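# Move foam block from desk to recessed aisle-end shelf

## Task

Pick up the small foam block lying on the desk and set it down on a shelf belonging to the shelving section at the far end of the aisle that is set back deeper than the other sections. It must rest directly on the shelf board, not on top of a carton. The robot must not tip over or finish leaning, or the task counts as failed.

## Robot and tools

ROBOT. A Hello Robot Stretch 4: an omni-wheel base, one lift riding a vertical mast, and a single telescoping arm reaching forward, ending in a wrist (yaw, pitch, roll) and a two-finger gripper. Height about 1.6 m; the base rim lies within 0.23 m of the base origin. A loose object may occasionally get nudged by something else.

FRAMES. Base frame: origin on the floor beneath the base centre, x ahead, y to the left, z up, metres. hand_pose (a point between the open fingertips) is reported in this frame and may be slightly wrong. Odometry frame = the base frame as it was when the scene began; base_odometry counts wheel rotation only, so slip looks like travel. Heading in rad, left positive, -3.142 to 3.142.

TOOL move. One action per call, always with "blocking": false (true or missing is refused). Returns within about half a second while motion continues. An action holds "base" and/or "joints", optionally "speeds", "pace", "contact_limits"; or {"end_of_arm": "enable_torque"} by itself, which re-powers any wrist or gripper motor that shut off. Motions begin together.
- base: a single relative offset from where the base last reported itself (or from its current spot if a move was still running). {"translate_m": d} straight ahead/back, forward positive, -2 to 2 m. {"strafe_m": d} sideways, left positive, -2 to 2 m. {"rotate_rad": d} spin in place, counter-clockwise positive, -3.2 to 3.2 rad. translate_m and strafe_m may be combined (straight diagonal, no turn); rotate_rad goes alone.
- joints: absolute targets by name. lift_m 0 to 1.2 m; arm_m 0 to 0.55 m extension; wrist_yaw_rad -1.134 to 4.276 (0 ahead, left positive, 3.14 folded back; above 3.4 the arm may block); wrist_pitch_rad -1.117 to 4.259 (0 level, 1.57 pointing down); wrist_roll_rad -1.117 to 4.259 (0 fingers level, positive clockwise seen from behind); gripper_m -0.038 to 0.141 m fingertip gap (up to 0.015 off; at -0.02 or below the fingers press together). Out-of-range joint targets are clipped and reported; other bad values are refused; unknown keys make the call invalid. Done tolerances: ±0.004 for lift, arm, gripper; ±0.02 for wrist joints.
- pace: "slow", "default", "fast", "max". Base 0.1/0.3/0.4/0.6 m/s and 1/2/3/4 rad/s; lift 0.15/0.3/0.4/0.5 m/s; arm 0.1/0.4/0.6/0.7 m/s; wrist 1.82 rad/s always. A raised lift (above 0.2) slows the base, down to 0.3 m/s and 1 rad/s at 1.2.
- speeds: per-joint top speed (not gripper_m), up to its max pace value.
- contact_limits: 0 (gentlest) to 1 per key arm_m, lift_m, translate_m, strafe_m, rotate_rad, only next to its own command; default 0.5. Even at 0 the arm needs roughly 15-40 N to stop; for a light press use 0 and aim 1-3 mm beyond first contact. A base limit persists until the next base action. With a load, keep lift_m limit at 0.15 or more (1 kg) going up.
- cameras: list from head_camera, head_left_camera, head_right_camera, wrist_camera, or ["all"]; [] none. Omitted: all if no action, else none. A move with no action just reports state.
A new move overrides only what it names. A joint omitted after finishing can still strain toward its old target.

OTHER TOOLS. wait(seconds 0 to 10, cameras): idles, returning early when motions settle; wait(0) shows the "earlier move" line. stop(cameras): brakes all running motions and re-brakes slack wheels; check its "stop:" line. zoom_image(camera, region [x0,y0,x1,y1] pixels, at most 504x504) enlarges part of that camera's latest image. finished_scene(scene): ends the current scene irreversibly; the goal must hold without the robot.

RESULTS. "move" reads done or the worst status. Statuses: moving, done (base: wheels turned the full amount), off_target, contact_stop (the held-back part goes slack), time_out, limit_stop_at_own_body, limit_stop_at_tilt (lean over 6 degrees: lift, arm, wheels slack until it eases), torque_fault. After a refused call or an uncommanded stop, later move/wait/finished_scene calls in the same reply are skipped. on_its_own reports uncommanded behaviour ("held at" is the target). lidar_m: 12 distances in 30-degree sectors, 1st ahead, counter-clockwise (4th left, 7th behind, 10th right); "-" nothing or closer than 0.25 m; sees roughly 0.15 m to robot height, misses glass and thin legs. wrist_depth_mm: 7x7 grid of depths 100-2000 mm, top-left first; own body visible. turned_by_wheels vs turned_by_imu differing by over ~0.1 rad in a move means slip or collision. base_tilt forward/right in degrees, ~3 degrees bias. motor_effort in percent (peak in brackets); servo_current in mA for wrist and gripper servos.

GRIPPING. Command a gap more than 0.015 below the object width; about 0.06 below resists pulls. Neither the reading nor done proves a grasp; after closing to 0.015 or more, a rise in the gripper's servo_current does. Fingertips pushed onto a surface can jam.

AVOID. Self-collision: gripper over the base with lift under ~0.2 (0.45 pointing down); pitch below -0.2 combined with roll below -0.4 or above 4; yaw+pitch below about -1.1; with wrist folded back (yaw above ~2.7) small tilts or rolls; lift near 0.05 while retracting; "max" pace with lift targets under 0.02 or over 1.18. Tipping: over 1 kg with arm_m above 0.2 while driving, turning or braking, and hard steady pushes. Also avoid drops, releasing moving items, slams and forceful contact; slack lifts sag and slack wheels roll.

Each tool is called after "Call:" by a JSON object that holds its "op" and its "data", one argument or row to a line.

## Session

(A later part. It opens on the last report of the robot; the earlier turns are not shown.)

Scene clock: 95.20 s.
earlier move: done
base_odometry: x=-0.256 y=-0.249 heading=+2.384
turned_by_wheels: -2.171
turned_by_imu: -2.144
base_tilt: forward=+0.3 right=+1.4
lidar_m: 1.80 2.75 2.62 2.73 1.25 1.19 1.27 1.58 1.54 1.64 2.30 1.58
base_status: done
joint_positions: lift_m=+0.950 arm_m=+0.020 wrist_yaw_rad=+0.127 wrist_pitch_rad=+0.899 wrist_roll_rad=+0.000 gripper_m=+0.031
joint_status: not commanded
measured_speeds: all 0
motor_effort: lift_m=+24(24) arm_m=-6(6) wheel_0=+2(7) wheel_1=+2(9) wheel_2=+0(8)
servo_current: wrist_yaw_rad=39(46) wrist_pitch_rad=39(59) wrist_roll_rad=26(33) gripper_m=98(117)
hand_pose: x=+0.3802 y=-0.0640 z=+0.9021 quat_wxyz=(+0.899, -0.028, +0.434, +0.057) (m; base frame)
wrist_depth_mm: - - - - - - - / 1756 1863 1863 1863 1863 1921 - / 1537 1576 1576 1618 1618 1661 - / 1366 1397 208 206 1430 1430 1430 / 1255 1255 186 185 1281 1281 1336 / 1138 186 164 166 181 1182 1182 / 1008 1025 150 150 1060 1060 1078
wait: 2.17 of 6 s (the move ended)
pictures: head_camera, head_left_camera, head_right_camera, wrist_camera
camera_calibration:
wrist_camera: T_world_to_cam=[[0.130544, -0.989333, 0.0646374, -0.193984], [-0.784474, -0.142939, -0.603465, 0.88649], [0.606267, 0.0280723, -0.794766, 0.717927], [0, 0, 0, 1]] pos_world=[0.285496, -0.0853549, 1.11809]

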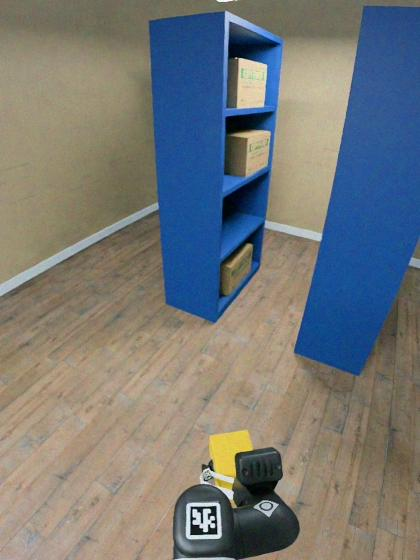

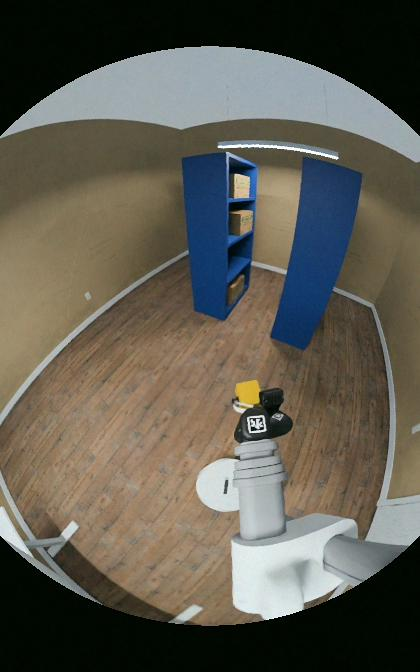

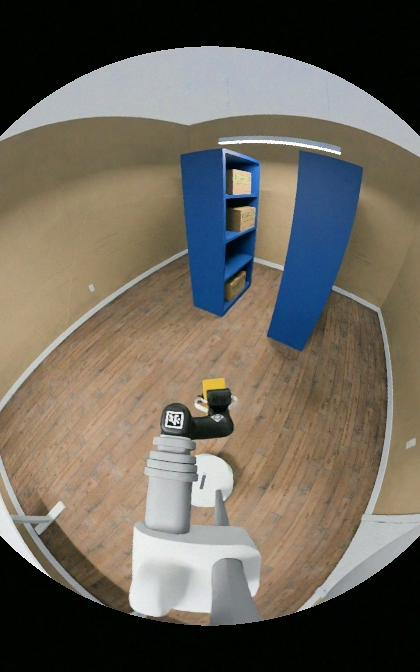

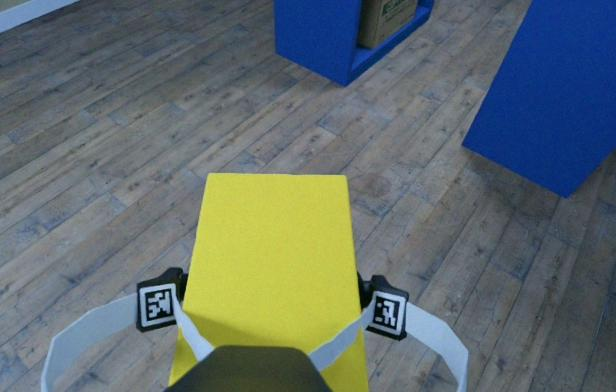

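Call:
{"op": "move", "data": {
  "blocking": false,
  "base": {"rotate_rad": -0.506}
}}

Call:
{"op": "wait", "data": {
  "seconds": 3
}}

Call:
{"op": "move", "data": {
  "blocking": false,
  "base": {"translate_m": 0.75, "strafe_m": 0.5}
}}

Call:
{"op": "wait", "data": {
  "seconds": 5,
  "cameras": ["all"]
}}

Call:
{"op": "zoom_image", "data": {
  "camera": "head_camera",
  "region": [60, 0, 360, 300]
}}

Scene clock: 115.97 s.
move: moving
base_odometry: x=-0.256 y=-0.249 heading=+2.155
turned_by_wheels: -0.229
turned_by_imu: -0.226
base_tilt: forward=+0.3 right=+1.4
lidar_m: 1.58 1.92 2.62 2.63 1.35 1.19 1.20 1.78 1.54 1.56 1.89 1.61
base_status: rotate_rad moving
joint_positions: lift_m=+0.950 arm_m=+0.020 wrist_yaw_rad=+0.127 wrist_pitch_rad=+0.899 wrist_roll_rad=+0.000 gripper_m=+0.031
joint_status: not commanded
measured_speeds: translate_m=-0.002 strafe_m=-0.001 rotate_rad=-0.872 lift_m=+0.000 arm_m=+0.000 wrist_yaw_rad=+0.000 wrist_pitch_rad=+0.000 wrist_roll_rad=+0.000
motor_effort: lift_m=+23(24) arm_m=-6(6) wheel_0=+6(7) wheel_1=+6(7) wheel_2=+7(7)
servo_current: wrist_yaw_rad=39(46) wrist_pitch_rad=33(46) wrist_roll_rad=26(33) gripper_m=111(111)
hand_pose: x=+0.3802 y=-0.0640 z=+0.9021 quat_wxyz=(+0.899, -0.028, +0.434, +0.057) (m; base frame)
wrist_depth_mm: - - - - - - - / 1808 1808 1863 1808 1863 - 1983 / 1537 1537 1576 1618 1618 1576 1708 / 1397 1397 208 206 1430 1464 1464 / 1229 1255 185 184 1281 1308 1308 / 1118 186 165 166 181 1205 1182 / 1008 1042 150 150 1060 1042 1098
camera_calibration:
wrist_camera: T_world_to_cam=[[0.130544, -0.989333, 0.0646374, -0.193984], [-0.784474, -0.142939, -0.603465, 0.88649], [0.606267, 0.0280723, -0.794766, 0.717927], [0, 0, 0, 1]] pos_world=[0.285496, -0.0853549, 1.11809]

Scene clock: 116.83 s.
earlier move: done
base_odometry: x=-0.256 y=-0.249 heading=+1.878
turned_by_wheels: -0.277
turned_by_imu: -0.274
base_tilt: forward=+0.4 right=+1.3
lidar_m: 1.56 1.79 2.71 2.64 2.74 1.24 1.18 1.26 1.60 1.54 1.66 2.36
base_status: done
joint_positions: lift_m=+0.950 arm_m=+0.020 wrist_yaw_rad=+0.127 wrist_pitch_rad=+0.899 wrist_roll_rad=+0.000 gripper_m=+0.031
joint_status: not commanded
measured_speeds: all 0
motor_effort: lift_m=+23(24) arm_m=-6(6) wheel_0=+1(7) wheel_1=+2(7) wheel_2=+1(7)
servo_current: wrist_yaw_rad=39(46) wrist_pitch_rad=52(52) wrist_roll_rad=20(33) gripper_m=104(117)
hand_pose: x=+0.3802 y=-0.0640 z=+0.9021 quat_wxyz=(+0.899, -0.028, +0.434, +0.057) (m; base frame)
wrist_depth_mm: - 1808 - - - - - / 1808 1808 1808 - 1921 1921 1983 / 1576 1576 1618 1661 1618 1661 1661 / 1366 1397 208 205 1464 1464 1430 / 1255 1255 186 184 1308 1281 1308 / 1138 186 165 166 181 1182 1182 / 1042 1025 150 150 1060 1042 1078
wait: 0.87 of 3 s (the move ended)
camera_calibration:
wrist_camera: T_world_to_cam=[[0.130544, -0.989333, 0.0646374, -0.193984], [-0.784474, -0.142939, -0.603465, 0.88649], [0.606267, 0.0280723, -0.794766, 0.717927], [0, 0, 0, 1]] pos_world=[0.285496, -0.0853549, 1.11809]

Scene clock: 117.33 s.
move: moving
base_odometry: x=-0.284 y=-0.226 heading=+1.878
turned_by_wheels: +0.000
turned_by_imu: +0.000
base_tilt: forward=+0.3 right=+1.5
lidar_m: 1.54 1.75 2.70 2.61 2.77 1.27 1.21 1.27 1.59 1.56 1.68 2.37
base_status: translate_m moving; strafe_m moving
joint_positions: lift_m=+0.950 arm_m=+0.020 wrist_yaw_rad=+0.127 wrist_pitch_rad=+0.899 wrist_roll_rad=+0.000 gripper_m=+0.031
joint_status: not commanded
measured_speeds: translate_m=+0.115 strafe_m=+0.076 rotate_rad=+0.004 lift_m=+0.000 arm_m=+0.000 wrist_yaw_rad=+0.000 wrist_pitch_rad=+0.000 wrist_roll_rad=+0.000
motor_effort: lift_m=+23(24) arm_m=-6(6) wheel_0=-5(6) wheel_1=+9(10) wheel_2=-7(9)
servo_current: wrist_yaw_rad=26(46) wrist_pitch_rad=46(52) wrist_roll_rad=33(33) gripper_m=98(111)
hand_pose: x=+0.3802 y=-0.0640 z=+0.9021 quat_wxyz=(+0.899, -0.028, +0.434, +0.057) (m; base frame)
wrist_depth_mm: - 1863 - - - - - / 1756 1756 1863 1863 1863 1983 1983 / 1618 1576 1576 1618 1661 1661 1661 / 1366 1397 208 205 1430 1464 1499 / 1229 1281 185 185 1281 1308 1308 / 1138 186 165 166 181 1205 1160 / 1008 1042 150 150 1042 1042 1078
camera_calibration:
wrist_camera: T_world_to_cam=[[0.130544, -0.989333, 0.0646374, -0.193984], [-0.784474, -0.142939, -0.603465, 0.88649], [0.606267, 0.0280723, -0.794766, 0.717927], [0, 0, 0, 1]] pos_world=[0.285496, -0.0853549, 1.11809]

Scene clock: 121.20 s.
earlier move: done
base_odometry: x=-0.959 y=+0.315 heading=+1.878
turned_by_wheels: +0.000
turned_by_imu: +0.001
base_tilt: forward=+0.4 right=+1.4
lidar_m: 1.03 0.92 2.19 2.11 2.23 2.81 1.94 2.02 2.15 2.09 2.20 0.92
base_status: done
joint_positions: lift_m=+0.950 arm_m=+0.020 wrist_yaw_rad=+0.127 wrist_pitch_rad=+0.899 wrist_roll_rad=+0.000 gripper_m=+0.031
joint_status: not commanded
measured_speeds: all 0
motor_effort: lift_m=+23(24) arm_m=-6(6) wheel_0=-3(6) wheel_1=+0(10) wheel_2=+1(10)
servo_current: wrist_yaw_rad=39(52) wrist_pitch_rad=33(59) wrist_roll_rad=26(39) gripper_m=104(117)
hand_pose: x=+0.3802 y=-0.0640 z=+0.9021 quat_wxyz=(+0.899, -0.028, +0.434, +0.057) (m; base frame)
wrist_depth_mm: - - - - - 917 - / - - 1336 1808 1863 - - / 1537 - 1336 1618 1576 - - / 1397 - 203 206 1397 - - / 1229 1255 185 185 - - 1281 / 1138 186 164 166 181 1182 1182 / 1025 1025 152 150 1042 1042 1098
wait: 3.87 of 5 s (the move ended)
pictures: head_camera, head_left_camera, head_right_camera, wrist_camera
camera_calibration:
wrist_camera: T_world_to_cam=[[0.130544, -0.989333, 0.0646374, -0.193984], [-0.784474, -0.142939, -0.603465, 0.88649], [0.606267, 0.0280723, -0.794766, 0.717927], [0, 0, 0, 1]] pos_world=[0.285496, -0.0853549, 1.11809]

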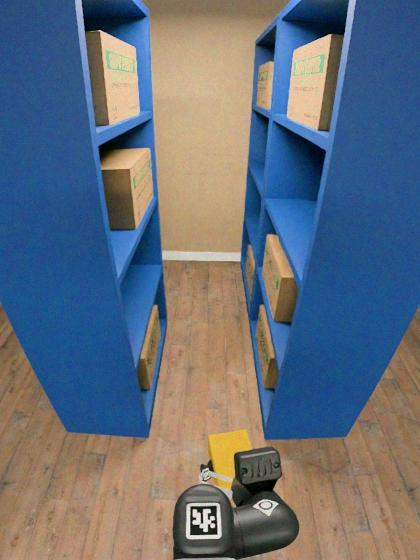

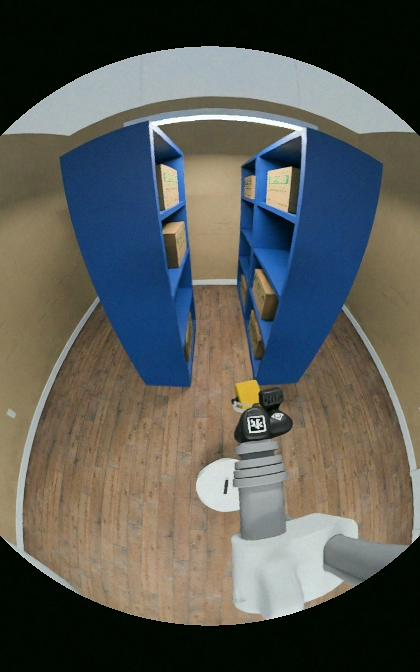

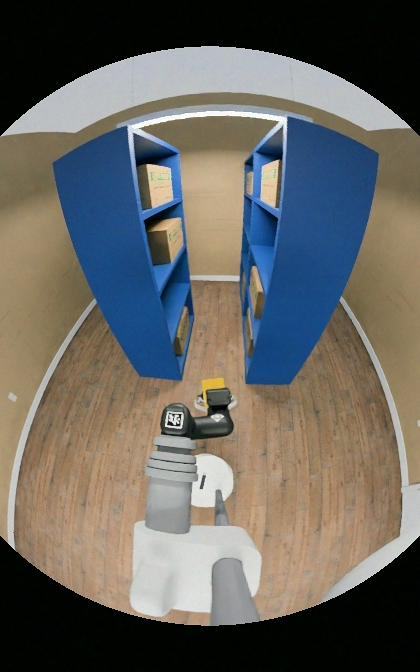

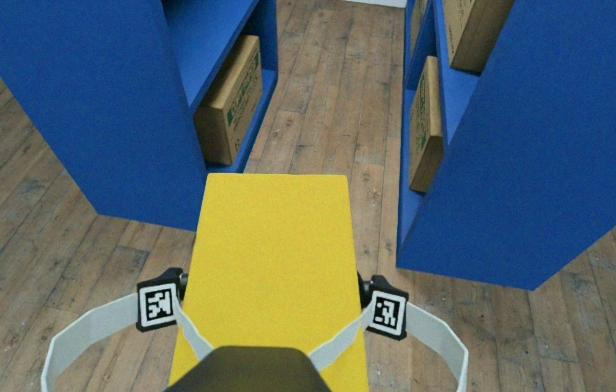

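Scaled by 1.680 from the camera's 420x560 image, which has a finer 1200x1600 frame.

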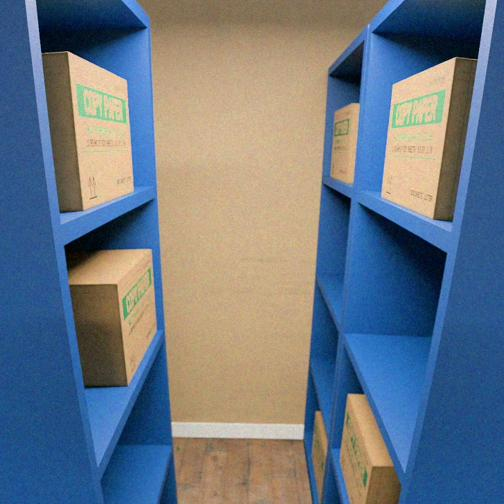

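Call:
{"op": "zoom_image", "data": {
  "camera": "head_camera",
  "region": [120, 240, 300, 450]
}}

Call:
{"op": "zoom_image", "data": {
  "camera": "head_left_camera",
  "region": [120, 130, 300, 400]
}}

Scaled by 2.400 from the camera's 420x560 image, which has a finer 1200x1600 frame.

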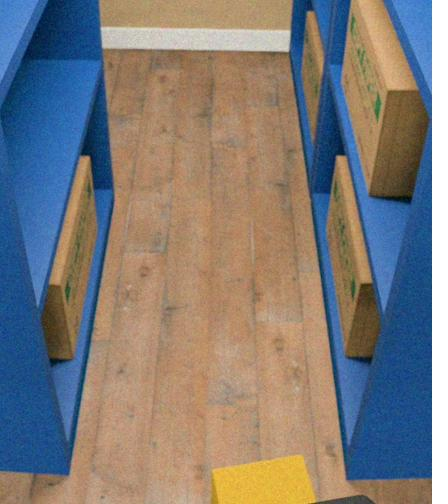

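Scaled by 1.867 from the camera's 420x672 image, which has a finer 600x960 frame.

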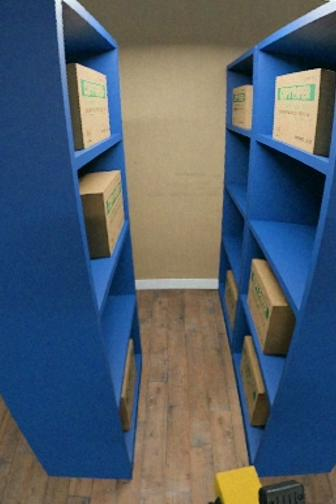

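Call:
{"op": "move", "data": {
  "blocking": false,
  "base": {"rotate_rad": 1.56},
  "joints": {"wrist_yaw_rad": 2.6, "arm_m": 0.0}
}}

Call:
{"op": "wait", "data": {
  "seconds": 5,
  "cameras": ["all"]
}}

Scene clock: 172.13 s.
move: moving
base_odometry: x=-0.959 y=+0.315 heading=+2.107
turned_by_wheels: +0.229
turned_by_imu: +0.225
base_tilt: forward=+0.3 right=+1.4
lidar_m: 0.93 0.99 2.09 2.11 2.49 1.90 1.91 2.43 2.10 2.09 1.00 0.92
base_status: rotate_rad moving
joint_positions: lift_m=+0.950 arm_m=+0.002 wrist_yaw_rad=+0.729 wrist_pitch_rad=+0.899 wrist_roll_rad=+0.000 gripper_m=+0.031
joint_status: arm_m moving; wrist_yaw_rad moving
joint sent to its limit — arm_m, lower limit.
measured_speeds: translate_m=+0.002 strafe_m=+0.002 rotate_rad=+0.872 lift_m=+0.000 arm_m=+0.000 wrist_yaw_rad=+1.819 wrist_pitch_rad=+0.000 wrist_roll_rad=+0.000
motor_effort: lift_m=+23(23) arm_m=-6(7) wheel_0=-7(7) wheel_1=-6(7) wheel_2=-6(8)
servo_current: wrist_yaw_rad=85(130) wrist_pitch_rad=39(46) wrist_roll_rad=26(33) gripper_m=104(117)
hand_pose: x=+0.3654 y=+0.0543 z=+0.9020 quat_wxyz=(+0.841, -0.155, +0.406, +0.321) (m; base frame)
wrist_depth_mm: - - - - - - - / 1756 1756 1808 1863 - - 1921 / 1576 1618 1661 1618 - 1205 1661 / 1397 1366 207 204 - 1430 1464 / 1229 1255 186 184 1255 1281 1308 / 1118 186 165 166 181 1205 1182 / 1025 1025 152 150 1042 1042 1098
camera_calibration:
wrist_camera: T_world_to_cam=[[0.667745, -0.741578, 0.0646367, -0.2848], [-0.565731, -0.562, -0.603411, 0.834492], [0.483802, 0.366358, -0.794806, 0.749916], [0, 0, 0, 1]] pos_world=[0.299461, -0.0169546, 1.11799]

Scene clock: 173.80 s.
earlier move: done
base_odometry: x=-0.959 y=+0.315 heading=-2.846
turned_by_wheels: +1.331
turned_by_imu: +1.313
base_tilt: forward=+0.3 right=+1.4
lidar_m: 2.10 2.22 2.79 1.88 2.02 2.18 2.11 2.23 0.92 1.16 0.90 2.20
base_status: done
joint_positions: lift_m=+0.950 arm_m=+0.002 wrist_yaw_rad=+2.597 wrist_pitch_rad=+0.899 wrist_roll_rad=+0.000 gripper_m=+0.031
joint_status: all done
joint sent to its limit — arm_m, lower limit.
measured_speeds: all 0
motor_effort: lift_m=+23(24) arm_m=-6(10) wheel_0=-3(8) wheel_1=+0(8) wheel_2=-2(9)
servo_current: wrist_yaw_rad=33(130) wrist_pitch_rad=39(59) wrist_roll_rad=26(33) gripper_m=104(117)
hand_pose: x=+0.0653 y=+0.1678 z=+0.9021 quat_wxyz=(+0.242, -0.419, +0.117, +0.867) (m; base frame)
wrist_depth_mm: - - - - - - - / 1808 1863 1808 1863 1863 1921 1983 / 1576 1576 1618 1661 1661 1708 1708 / 1430 1366 208 206 1430 1464 1499 / 1255 1255 185 185 1281 1336 1308 / 1138 186 165 166 181 1205 1182 / 392 1025 150 150 1042 1042 1098
wait: 1.67 of 5 s (the move ended)
pictures: head_camera, head_left_camera, head_right_camera, wrist_camera
camera_calibration:
wrist_camera: T_world_to_cam=[[0.513799, 0.855476, 0.0645922, -0.25803], [0.702901, -0.376602, -0.603408, 0.61465], [-0.491875, 0.355432, -0.794812, 0.919131], [0, 0, 0, 1]] pos_world=[0.152635, 0.125528, 1.11809]

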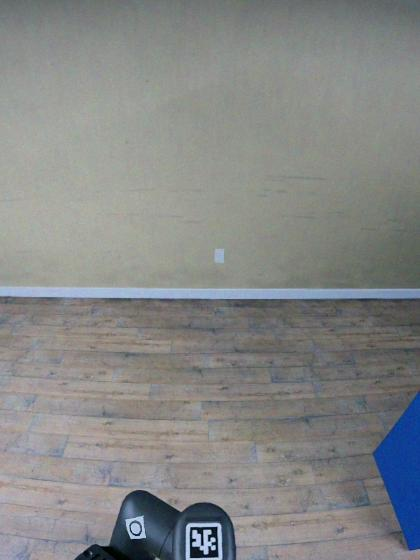

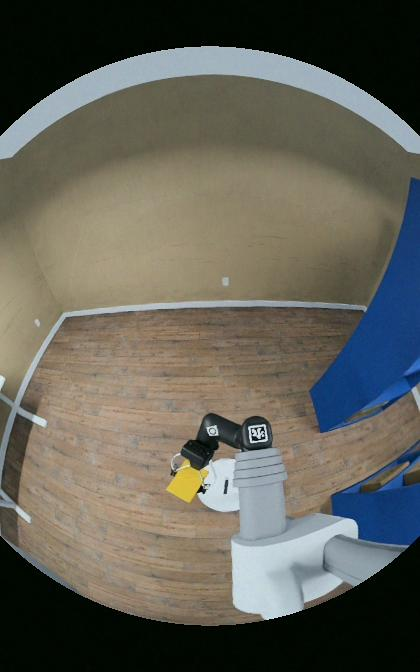

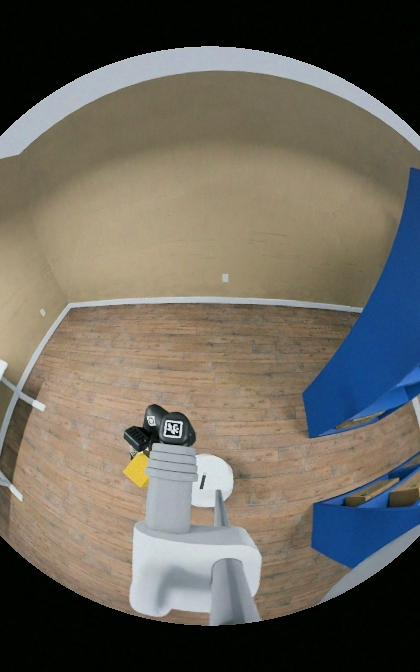

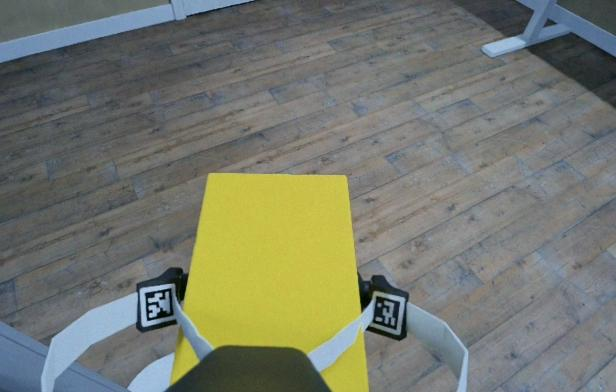

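Call:
{"op": "zoom_image", "data": {
  "camera": "head_camera",
  "region": [0, 270, 60, 330]
}}

Call:
{"op": "zoom_image", "data": {
  "camera": "head_camera",
  "region": [360, 270, 420, 330]
}}

Call:
{"op": "zoom_image", "data": {
  "camera": "head_right_camera",
  "region": [260, 340, 420, 600]
}}

Scaled by 8.400 from the camera's 420x560 image, which has a finer 1200x1600 frame.

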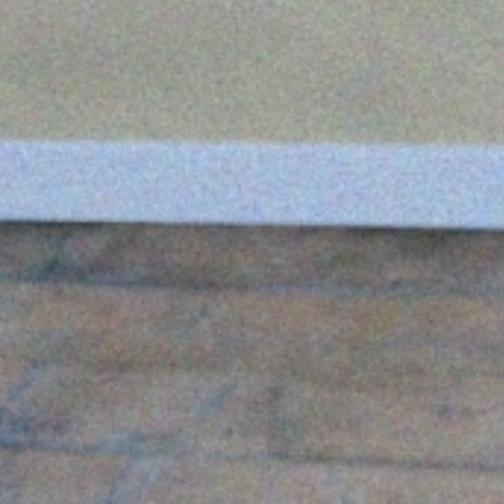

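Scaled by 8.400 from the camera's 420x560 image, which has a finer 1200x1600 frame.

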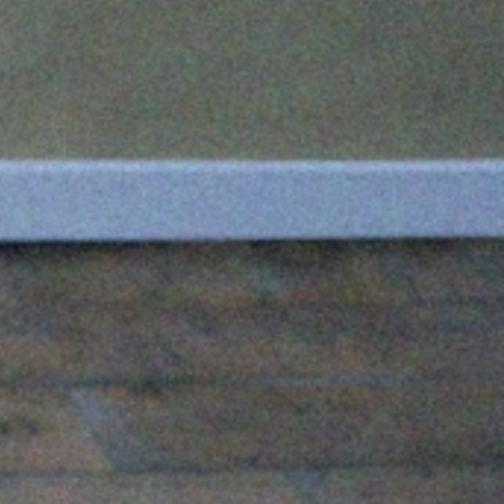

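Scaled by 1.938 from the camera's 420x672 image, which has a finer 600x960 frame.

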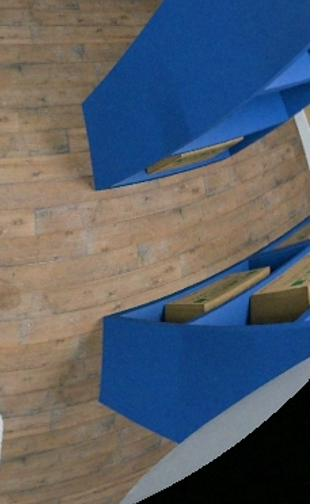

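Call:
{"op": "move", "data": {
  "blocking": false,
  "base": {"rotate_rad": -0.012}
}}

Call:
{"op": "wait", "data": {
  "seconds": 2
}}

Call:
{"op": "move", "data": {
  "blocking": false,
  "base": {"translate_m": -0.04, "strafe_m": -1.1},
  "contact_limits": {"strafe_m": 0.2}
}}

Call:
{"op": "wait", "data": {
  "seconds": 7,
  "cameras": ["all"]
}}

Call:
{"op": "zoom_image", "data": {
  "camera": "head_right_camera",
  "region": [220, 250, 420, 600]
}}

Scene clock: 196.73 s.
move: done
base_odometry: x=-0.959 y=+0.315 heading=-2.858
turned_by_wheels: -0.012
turned_by_imu: -0.013
base_tilt: forward=+0.3 right=+1.4
lidar_m: 2.11 2.19 2.81 1.90 1.98 2.17 2.11 2.20 0.90 1.17 0.92 2.20
base_status: done
joint_positions: lift_m=+0.950 arm_m=+0.002 wrist_yaw_rad=+2.597 wrist_pitch_rad=+0.899 wrist_roll_rad=+0.000 gripper_m=+0.031
joint_status: not commanded
measured_speeds: all 0
motor_effort: lift_m=+23(23) arm_m=-6(6) wheel_0=+0(3) wheel_1=+1(4) wheel_2=-1(2)
servo_current: wrist_yaw_rad=39(46) wrist_pitch_rad=39(52) wrist_roll_rad=26(33) gripper_m=111(111)
hand_pose: x=+0.0653 y=+0.1678 z=+0.9021 quat_wxyz=(+0.242, -0.419, +0.117, +0.867) (m; base frame)
wrist_depth_mm: 1983 - - - - - - / 1808 1808 1921 1863 1921 1921 1921 / 1576 1576 1618 1618 1618 1661 1708 / 1397 1397 208 206 1430 1499 1464 / 1229 1255 185 185 1281 1308 1308 / 1138 186 165 166 182 1205 1205 / 402 1042 152 150 1042 1042 1098
camera_calibration:
wrist_camera: T_world_to_cam=[[0.513799, 0.855476, 0.0645922, -0.25803], [0.702901, -0.376602, -0.603408, 0.61465], [-0.491875, 0.355432, -0.794812, 0.919131], [0, 0, 0, 1]] pos_world=[0.152635, 0.125528, 1.11809]

Scene clock: 198.73 s.
base_odometry: x=-0.959 y=+0.315 heading=-2.858
turned_by_wheels: +0.000
turned_by_imu: +0.000
base_tilt: forward=+0.4 right=+1.5
lidar_m: 2.09 2.20 2.79 1.90 1.98 2.17 2.10 2.20 0.93 1.14 0.91 2.19
base_status: done
joint_positions: lift_m=+0.950 arm_m=+0.002 wrist_yaw_rad=+2.597 wrist_pitch_rad=+0.899 wrist_roll_rad=+0.000 gripper_m=+0.031
joint_status: not commanded
measured_speeds: all 0
motor_effort: lift_m=+23(23) arm_m=-6(6) wheel_0=+0(3) wheel_1=+1(4) wheel_2=-1(2)
servo_current: wrist_yaw_rad=39(46) wrist_pitch_rad=46(52) wrist_roll_rad=26(33) gripper_m=98(111)
hand_pose: x=+0.0653 y=+0.1678 z=+0.9021 quat_wxyz=(+0.242, -0.419, +0.117, +0.867) (m; base frame)
wrist_depth_mm: 1983 - - - - - - / 1808 1863 1863 1863 1921 1921 1921 / 1576 1576 1618 1618 1661 1661 1708 / 1397 1397 208 206 1464 1499 1464 / 1229 1255 186 185 1308 1308 1308 / 1118 186 165 166 181 1205 1160 / 402 1042 150 150 1042 1060 1098
wait: 2.00 s; at rest by 0.27 s
camera_calibration:
wrist_camera: T_world_to_cam=[[0.513799, 0.855476, 0.0645922, -0.25803], [0.702901, -0.376602, -0.603408, 0.61465], [-0.491875, 0.355432, -0.794812, 0.919131], [0, 0, 0, 1]] pos_world=[0.152635, 0.125528, 1.11809]

Scene clock: 199.23 s.
move: moving
base_odometry: x=-0.968 y=+0.351 heading=-2.858
turned_by_wheels: +0.000
turned_by_imu: +0.000
base_tilt: forward=+0.2 right=+1.2
lidar_m: 2.10 2.21 2.82 1.93 2.07 2.18 2.09 2.19 0.89 1.14 0.90 2.19
base_status: translate_m moving; strafe_m moving
joint_positions: lift_m=+0.950 arm_m=+0.002 wrist_yaw_rad=+2.597 wrist_pitch_rad=+0.899 wrist_roll_rad=+0.000 gripper_m=+0.031
joint_status: not commanded
measured_speeds: translate_m=-0.006 strafe_m=-0.141 rotate_rad=+0.001 lift_m=+0.000 arm_m=+0.000 wrist_yaw_rad=+0.000 wrist_pitch_rad=+0.000 wrist_roll_rad=+0.000
motor_effort: lift_m=+23(23) arm_m=-6(6) wheel_0=+8(9) wheel_1=-9(10) wheel_2=+0(3)
servo_current: wrist_yaw_rad=39(39) wrist_pitch_rad=33(46) wrist_roll_rad=33(33) gripper_m=98(111)
contact_limits: strafe_m 0.2
hand_pose: x=+0.0653 y=+0.1678 z=+0.9021 quat_wxyz=(+0.242, -0.419, +0.117, +0.867) (m; base frame)
wrist_depth_mm: 1983 - - - - - - / 1808 1808 1863 1863 1863 1921 1983 / 1576 1576 1618 1618 1618 1661 1661 / 1397 1430 208 206 1430 1464 1499 / 1255 1255 186 185 1281 1308 1308 / 1118 186 164 166 181 1205 1182 / 402 1042 150 150 1042 1042 1098
camera_calibration:
wrist_camera: T_world_to_cam=[[0.513799, 0.855476, 0.0645922, -0.25803], [0.702901, -0.376602, -0.603408, 0.61465], [-0.491875, 0.355432, -0.794812, 0.919131], [0, 0, 0, 1]] pos_world=[0.152635, 0.125528, 1.11809]

Scene clock: 203.73 s.
earlier move: done
base_odometry: x=-1.229 y=+1.382 heading=-2.857
turned_by_wheels: +0.000
turned_by_imu: -0.004
base_tilt: forward=+0.5 right=+1.3
lidar_m: 0.29 0.32 3.04 3.02 2.94 0.26 0.25 0.28 0.35 1.03 0.47 0.33
base_status: done
joint_positions: lift_m=+0.950 arm_m=+0.002 wrist_yaw_rad=+2.597 wrist_pitch_rad=+0.899 wrist_roll_rad=+0.000 gripper_m=+0.031
joint_status: not commanded
measured_speeds: all 0
motor_effort: lift_m=+23(23) arm_m=-6(6) wheel_0=+1(10) wheel_1=+1(11) wheel_2=+2(5)
servo_current: wrist_yaw_rad=39(52) wrist_pitch_rad=33(59) wrist_roll_rad=26(33) gripper_m=111(117)
contact_limits: strafe_m 0.2
hand_pose: x=+0.0653 y=+0.1678 z=+0.9021 quat_wxyz=(+0.242, -0.419, +0.117, +0.867) (m; base frame)
wrist_depth_mm: - 488 - - - - - / - - 1863 1863 1863 1921 1983 / - - 1618 1576 1661 1661 1708 / - - 203 206 1464 1464 1464 / - - 182 185 1308 1308 1308 / 750 185 165 166 181 1182 1182 / 407 820 150 150 1042 1042 1078
wait: 4.50 of 7 s (the move ended)
pictures: head_camera, head_left_camera, head_right_camera, wrist_camera
camera_calibration:
wrist_camera: T_world_to_cam=[[0.513799, 0.855476, 0.0645922, -0.25803], [0.702901, -0.376602, -0.603408, 0.61465], [-0.491875, 0.355432, -0.794812, 0.919131], [0, 0, 0, 1]] pos_world=[0.152635, 0.125528, 1.11809]

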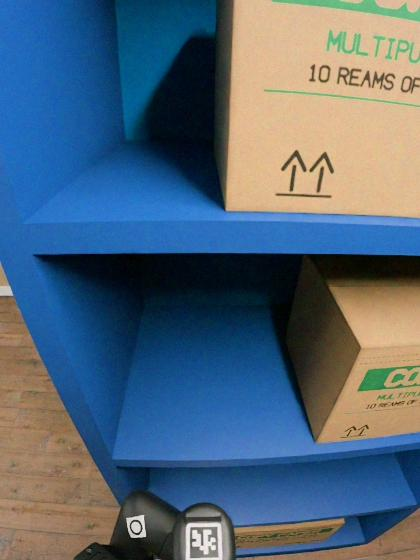

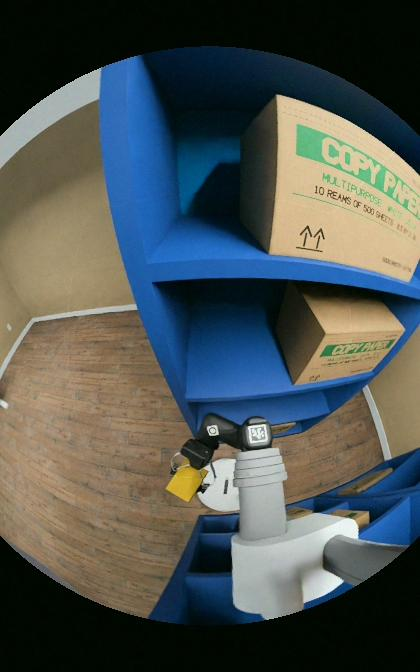

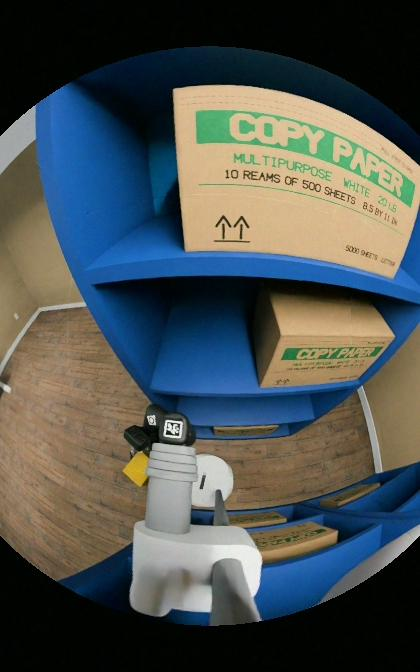

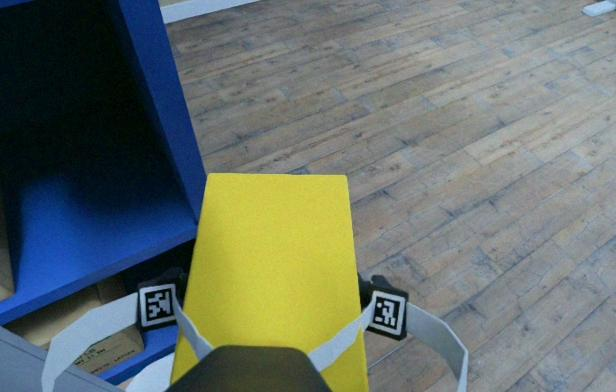

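Scaled by 1.440 from the camera's 420x672 image, which has a finer 600x960 frame.

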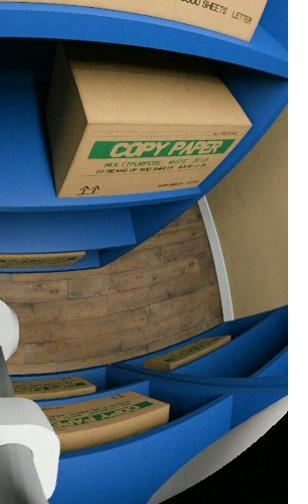

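Call:
{"op": "move", "data": {
  "blocking": false,
  "base": {"translate_m": 0.012, "strafe_m": -0.6},
  "contact_limits": {"strafe_m": 0.2}
}}

Call:
{"op": "wait", "data": {
  "seconds": 7,
  "cameras": ["all"]
}}

Call:
{"op": "zoom_image", "data": {
  "camera": "head_right_camera",
  "region": [120, 250, 420, 600]
}}

Scene clock: 214.30 s.
move: moving
base_odometry: x=-1.240 y=+1.418 heading=-2.858
turned_by_wheels: +0.000
turned_by_imu: -0.001
base_tilt: forward=+0.4 right=+1.3
lidar_m: 0.32 0.32 3.07 3.04 2.94 0.27 0.25 0.25 0.34 0.98 0.45 0.33
base_status: translate_m moving; strafe_m moving
joint_positions: lift_m=+0.950 arm_m=+0.002 wrist_yaw_rad=+2.597 wrist_pitch_rad=+0.899 wrist_roll_rad=+0.000 gripper_m=+0.031
joint_status: not commanded
measured_speeds: translate_m=+0.004 strafe_m=-0.142 rotate_rad=+0.002 lift_m=+0.000 arm_m=+0.000 wrist_yaw_rad=+0.000 wrist_pitch_rad=+0.000 wrist_roll_rad=+0.000
motor_effort: lift_m=+23(23) arm_m=-6(6) wheel_0=+9(10) wheel_1=-7(9) wheel_2=-4(4)
servo_current: wrist_yaw_rad=39(46) wrist_pitch_rad=33(52) wrist_roll_rad=33(33) gripper_m=104(111)
contact_limits: strafe_m 0.2
hand_pose: x=+0.0653 y=+0.1678 z=+0.9021 quat_wxyz=(+0.242, -0.419, +0.117, +0.867) (m; base frame)
wrist_depth_mm: - - - - - - - / - - 1863 1863 1863 1921 1921 / - - 1618 1576 1576 1661 1708 / - - 203 206 1430 1464 1430 / 609 - 182 185 1308 1308 1336 / 750 186 164 165 181 1182 1182 / 404 842 150 150 1042 1060 1078
camera_calibration:
wrist_camera: T_world_to_cam=[[0.513799, 0.855476, 0.0645922, -0.25803], [0.702901, -0.376602, -0.603408, 0.61465], [-0.491875, 0.355432, -0.794812, 0.919131], [0, 0, 0, 1]] pos_world=[0.152635, 0.125528, 1.11809]

Scene clock: 217.13 s.
earlier move: done
base_odometry: x=-1.409 y=+1.955 heading=-2.858
turned_by_wheels: +0.000
turned_by_imu: -0.002
base_tilt: forward=+0.3 right=+1.4
lidar_m: 0.30 0.30 0.46 3.59 0.38 0.28 0.27 0.28 0.37 1.02 1.09 0.32
base_status: done
joint_positions: lift_m=+0.950 arm_m=+0.002 wrist_yaw_rad=+2.597 wrist_pitch_rad=+0.899 wrist_roll_rad=+0.000 gripper_m=+0.031
joint_status: not commanded
measured_speeds: all 0
motor_effort: lift_m=+23(23) arm_m=-6(6) wheel_0=+2(11) wheel_1=-1(10) wheel_2=-3(5)
servo_current: wrist_yaw_rad=39(46) wrist_pitch_rad=33(59) wrist_roll_rad=33(33) gripper_m=104(117)
contact_limits: strafe_m 0.2
hand_pose: x=+0.0653 y=+0.1678 z=+0.9021 quat_wxyz=(+0.242, -0.419, +0.117, +0.867) (m; base frame)
wrist_depth_mm: 574 591 597 609 - - - / 500 504 544 615 - 1921 1983 / 459 521 615 715 - 1618 1708 / 530 591 208 204 1430 1430 1499 / - 661 183 185 1281 1308 1308 / 634 180 165 166 181 1205 1182 / 399 842 150 150 1042 1042 1078
wait: 2.83 of 7 s (the move ended)
pictures: head_camera, head_left_camera, head_right_camera, wrist_camera
camera_calibration:
wrist_camera: T_world_to_cam=[[0.513799, 0.855476, 0.0645922, -0.25803], [0.702901, -0.376602, -0.603408, 0.61465], [-0.491875, 0.355432, -0.794812, 0.919131], [0, 0, 0, 1]] pos_world=[0.152635, 0.125528, 1.11809]

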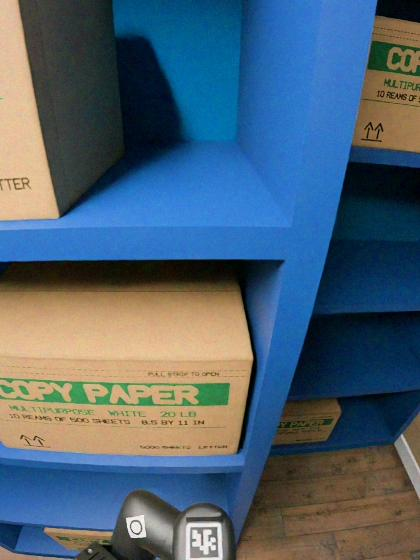

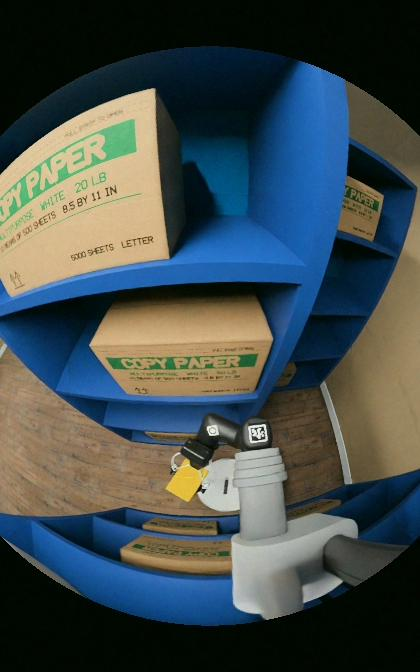

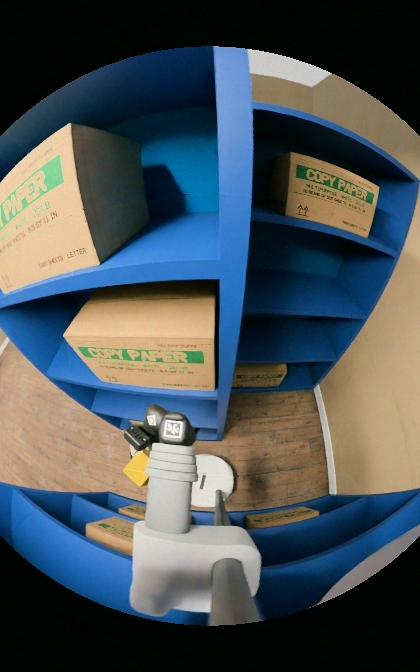

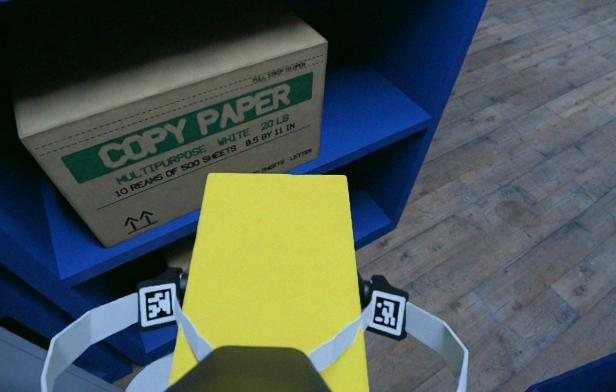

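Scaled by 1.440 from the camera's 420x672 image, which has a finer 600x960 frame.

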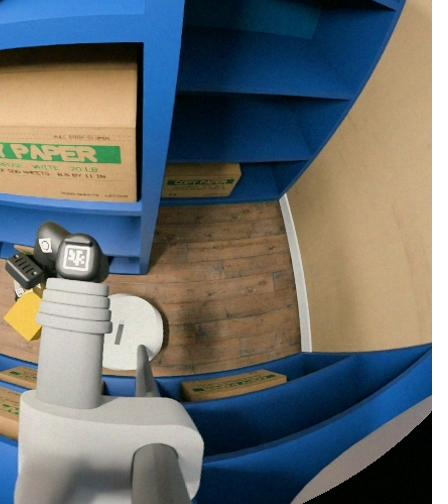

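Call:
{"op": "move", "data": {
  "blocking": false,
  "base": {"strafe_m": -0.58},
  "contact_limits": {"strafe_m": 0.2}
}}

Call:
{"op": "wait", "data": {
  "seconds": 7,
  "cameras": ["all"]
}}

Scene clock: 222.87 s.
move: moving
base_odometry: x=-1.419 y=+1.991 heading=-2.858
turned_by_wheels: +0.000
turned_by_imu: -0.001
base_tilt: forward=+0.4 right=+1.2
lidar_m: 0.30 0.32 0.45 3.65 0.37 0.26 0.26 0.25 0.37 1.00 1.05 0.82
base_status: strafe_m moving
joint_positions: lift_m=+0.950 arm_m=+0.002 wrist_yaw_rad=+2.597 wrist_pitch_rad=+0.899 wrist_roll_rad=+0.000 gripper_m=+0.031
joint_status: not commanded
measured_speeds: translate_m=+0.000 strafe_m=-0.142 rotate_rad=+0.000 lift_m=+0.000 arm_m=+0.000 wrist_yaw_rad=+0.000 wrist_pitch_rad=+0.000 wrist_roll_rad=+0.000
motor_effort: lift_m=+23(23) arm_m=-6(6) wheel_0=+8(10) wheel_1=-9(9) wheel_2=+0(2)
servo_current: wrist_yaw_rad=33(39) wrist_pitch_rad=39(52) wrist_roll_rad=26(33) gripper_m=98(111)
contact_limits: strafe_m 0.2
hand_pose: x=+0.0653 y=+0.1678 z=+0.9021 quat_wxyz=(+0.242, -0.419, +0.117, +0.867) (m; base frame)
wrist_depth_mm: 574 591 603 603 - - - / 500 504 539 627 - 1921 1983 / 469 521 609 723 - 1661 1661 / - 609 208 205 1397 1464 1464 / - - 183 185 1308 1281 1336 / 699 181 165 166 181 1182 1182 / 399 960 150 149 1042 1042 1078
camera_calibration:
wrist_camera: T_world_to_cam=[[0.513799, 0.855476, 0.0645922, -0.25803], [0.702901, -0.376602, -0.603408, 0.61465], [-0.491875, 0.355432, -0.794812, 0.919131], [0, 0, 0, 1]] pos_world=[0.152635, 0.125528, 1.11809]

Scene clock: 225.63 s.
earlier move: done
base_odometry: x=-1.571 y=+2.511 heading=-2.857
turned_by_wheels: +0.000
turned_by_imu: -0.003
base_tilt: forward=+0.4 right=+1.4
lidar_m: 0.74 0.62 0.54 1.09 0.39 0.28 0.26 0.28 0.37 0.45 0.48 0.65
base_status: done
joint_positions: lift_m=+0.950 arm_m=+0.002 wrist_yaw_rad=+2.597 wrist_pitch_rad=+0.899 wrist_roll_rad=+0.000 gripper_m=+0.031
joint_status: not commanded
measured_speeds: all 0
motor_effort: lift_m=+23(23) arm_m=-6(6) wheel_0=+0(11) wheel_1=+1(10) wheel_2=+0(2)
servo_current: wrist_yaw_rad=33(46) wrist_pitch_rad=26(65) wrist_roll_rad=26(39) gripper_m=104(117)
contact_limits: strafe_m 0.2
hand_pose: x=+0.0653 y=+0.1678 z=+0.9021 quat_wxyz=(+0.242, -0.419, +0.117, +0.867) (m; base frame)
wrist_depth_mm: - - - 521 676 778 - / - - - - 778 891 1983 / - - - 768 1060 1205 1708 / - - 203 205 1182 1430 1499 / - 842 183 185 1308 1308 1308 / 768 186 165 166 181 1182 1182 / 399 960 150 150 1042 1042 1078
wait: 2.77 of 7 s (the move ended)
pictures: head_camera, head_left_camera, head_right_camera, wrist_camera
camera_calibration:
wrist_camera: T_world_to_cam=[[0.513799, 0.855476, 0.0645922, -0.25803], [0.702901, -0.376602, -0.603408, 0.61465], [-0.491875, 0.355432, -0.794812, 0.919131], [0, 0, 0, 1]] pos_world=[0.152635, 0.125528, 1.11809]

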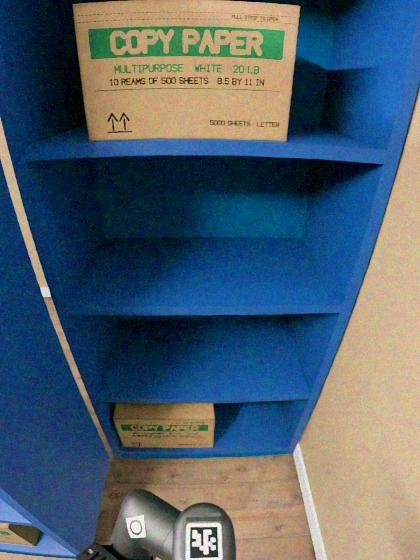

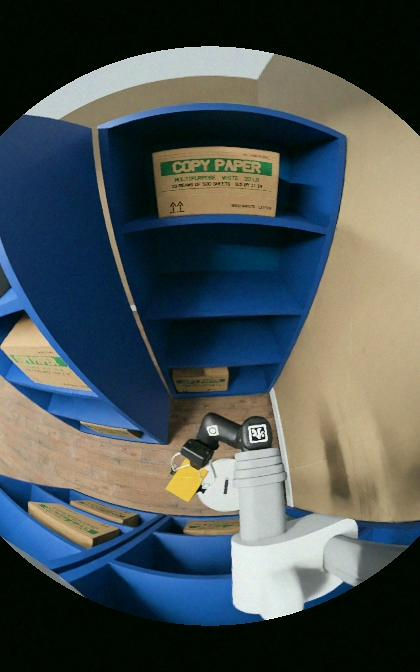

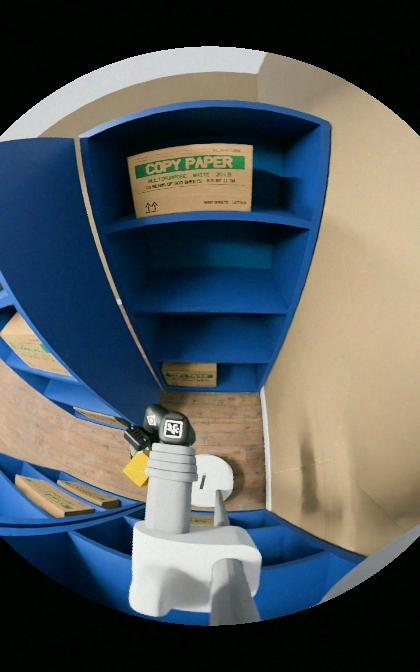

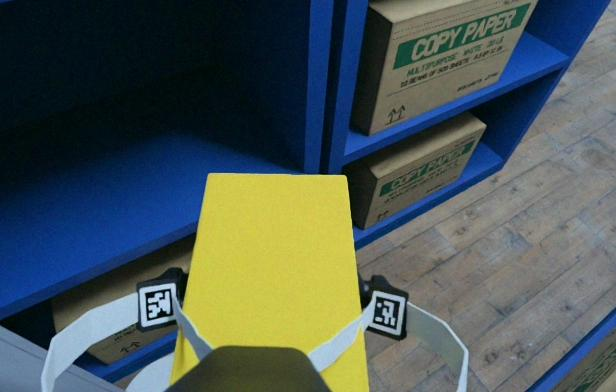

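Call:
{"op": "move", "data": {
  "blocking": false,
  "joints": {"wrist_yaw_rad": 0.0, "lift_m": 1.1}
}}

Call:
{"op": "wait", "data": {
  "seconds": 4,
  "cameras": ["all"]
}}

Scene clock: 239.17 s.
move: moving
base_odometry: x=-1.571 y=+2.511 heading=-2.857
turned_by_wheels: +0.000
turned_by_imu: -0.001
base_tilt: forward=+0.4 right=+1.5
lidar_m: 0.76 0.65 0.56 1.09 0.38 0.28 0.26 0.29 0.37 0.44 0.48 0.68
base_status: not commanded
joint_positions: lift_m=+0.989 arm_m=+0.002 wrist_yaw_rad=+2.000 wrist_pitch_rad=+0.899 wrist_roll_rad=+0.000 gripper_m=+0.031
joint_status: lift_m moving; wrist_yaw_rad moving
measured_speeds: translate_m=+0.000 strafe_m=+0.000 rotate_rad=+0.000 lift_m=+0.149 arm_m=+0.000 wrist_yaw_rad=-1.812 wrist_pitch_rad=+0.000 wrist_roll_rad=+0.000
motor_effort: lift_m=+26(27) arm_m=-6(6) wheel_0=+0(0) wheel_1=+1(1) wheel_2=+0(0)
servo_current: wrist_yaw_rad=104(104) wrist_pitch_rad=39(59) wrist_roll_rad=26(33) gripper_m=98(104)
contact_limits: strafe_m 0.2
hand_pose: x=+0.1782 y=+0.1995 z=+0.9412 quat_wxyz=(+0.487, -0.366, +0.235, +0.758) (m; base frame)
wrist_depth_mm: 504 691 809 1060 - - - / - 759 866 1308 1921 1983 - / - - 1138 1576 1708 1708 359 / - 798 203 205 1464 1138 397 / - - 182 185 1308 508 449 / 788 186 164 166 181 - 492 / 732 991 150 150 - - -
camera_calibration:
wrist_camera: T_world_to_cam=[[0.905754, 0.418832, 0.0647212, -0.328682], [0.369805, -0.706483, -0.603429, 0.695965], [-0.207011, 0.570493, -0.794786, 0.900808], [0, 0, 0, 1]] pos_world=[0.226811, 0.115445, 1.15719]

Scene clock: 240.73 s.
earlier move: done
base_odometry: x=-1.571 y=+2.511 heading=-2.857
turned_by_wheels: +0.000
turned_by_imu: +0.000
base_tilt: forward=+0.3 right=+1.6
lidar_m: 0.75 0.63 0.55 1.11 0.40 0.26 0.25 0.26 0.37 0.43 0.48 0.67
base_status: not commanded
joint_positions: lift_m=+1.100 arm_m=+0.002 wrist_yaw_rad=+0.003 wrist_pitch_rad=+0.899 wrist_roll_rad=+0.000 gripper_m=+0.031
joint_status: all done
measured_speeds: all 0
motor_effort: lift_m=+24(27) arm_m=-6(6) wheel_0=+0(0) wheel_1=+1(1) wheel_2=+0(0)
servo_current: wrist_yaw_rad=39(117) wrist_pitch_rad=33(59) wrist_roll_rad=26(39) gripper_m=104(111)
contact_limits: strafe_m 0.2
hand_pose: x=+0.3530 y=-0.0868 z=+1.0520 quat_wxyz=(+0.901, -0.001, +0.435, +0.002) (m; base frame)
wrist_depth_mm: - - - - - - 559 / - - - - - - - / - - - - - 750 - / - 1118 204 204 - 904 - / - 1138 185 185 - - - / - 180 165 166 181 - - / - 1182 150 150 1098 - -
wait: 1.57 of 4 s (the move ended)
pictures: head_camera, head_left_camera, head_right_camera, wrist_camera
camera_calibration:
wrist_camera: T_world_to_cam=[[0.00755537, -0.997879, 0.0646595, -0.180057], [-0.79619, -0.0451243, -0.603362, 0.964903], [0.604999, -0.0469226, -0.794842, 0.848169], [0, 0, 0, 1]] pos_world=[0.256465, -0.0963358, 1.26799]

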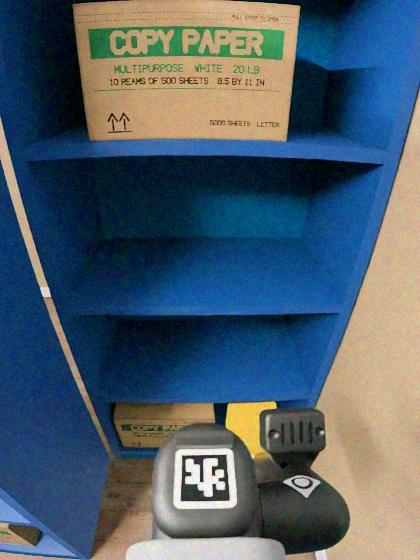

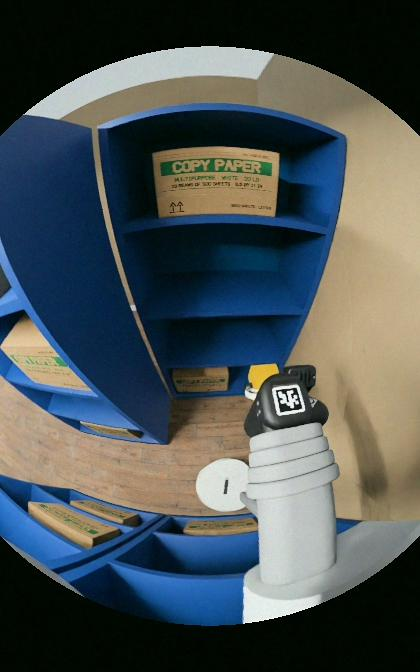

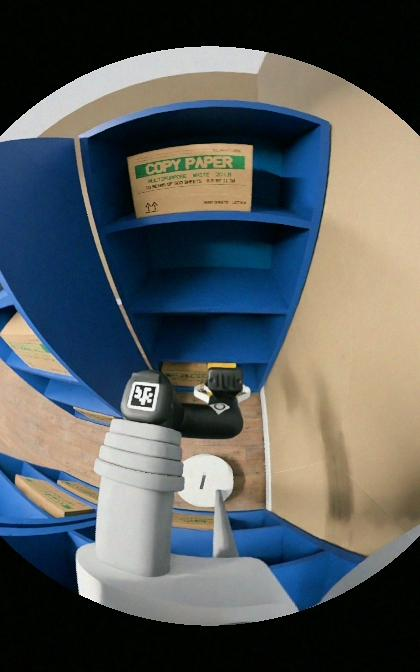

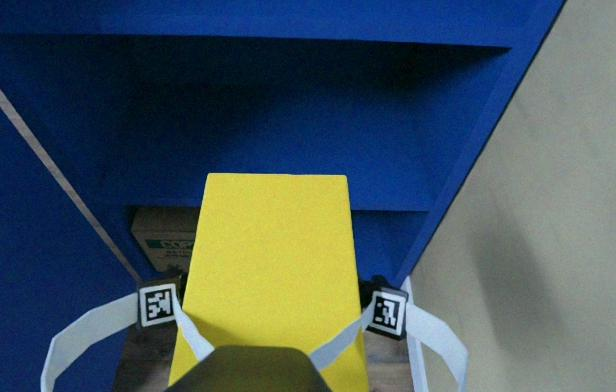

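Call:
{"op": "zoom_image", "data": {
  "camera": "head_camera",
  "region": [60, 220, 260, 420]
}}

Call:
{"op": "zoom_image", "data": {
  "camera": "wrist_camera",
  "region": [0, 0, 300, 200]
}}

Scaled by 2.520 from the camera's 420x560 image, which has a finer 1200x1600 frame.

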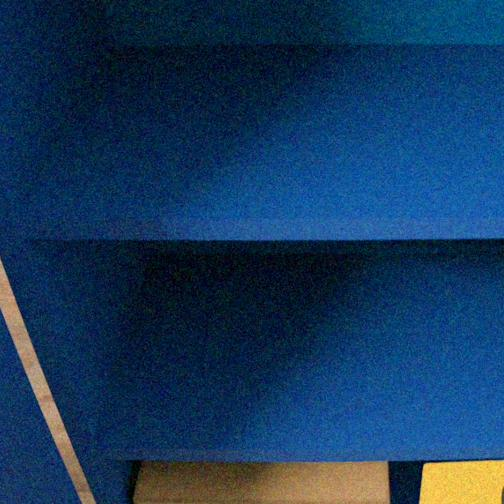

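Scaled by 1.680.

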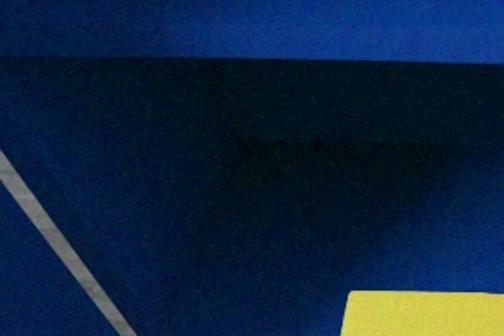

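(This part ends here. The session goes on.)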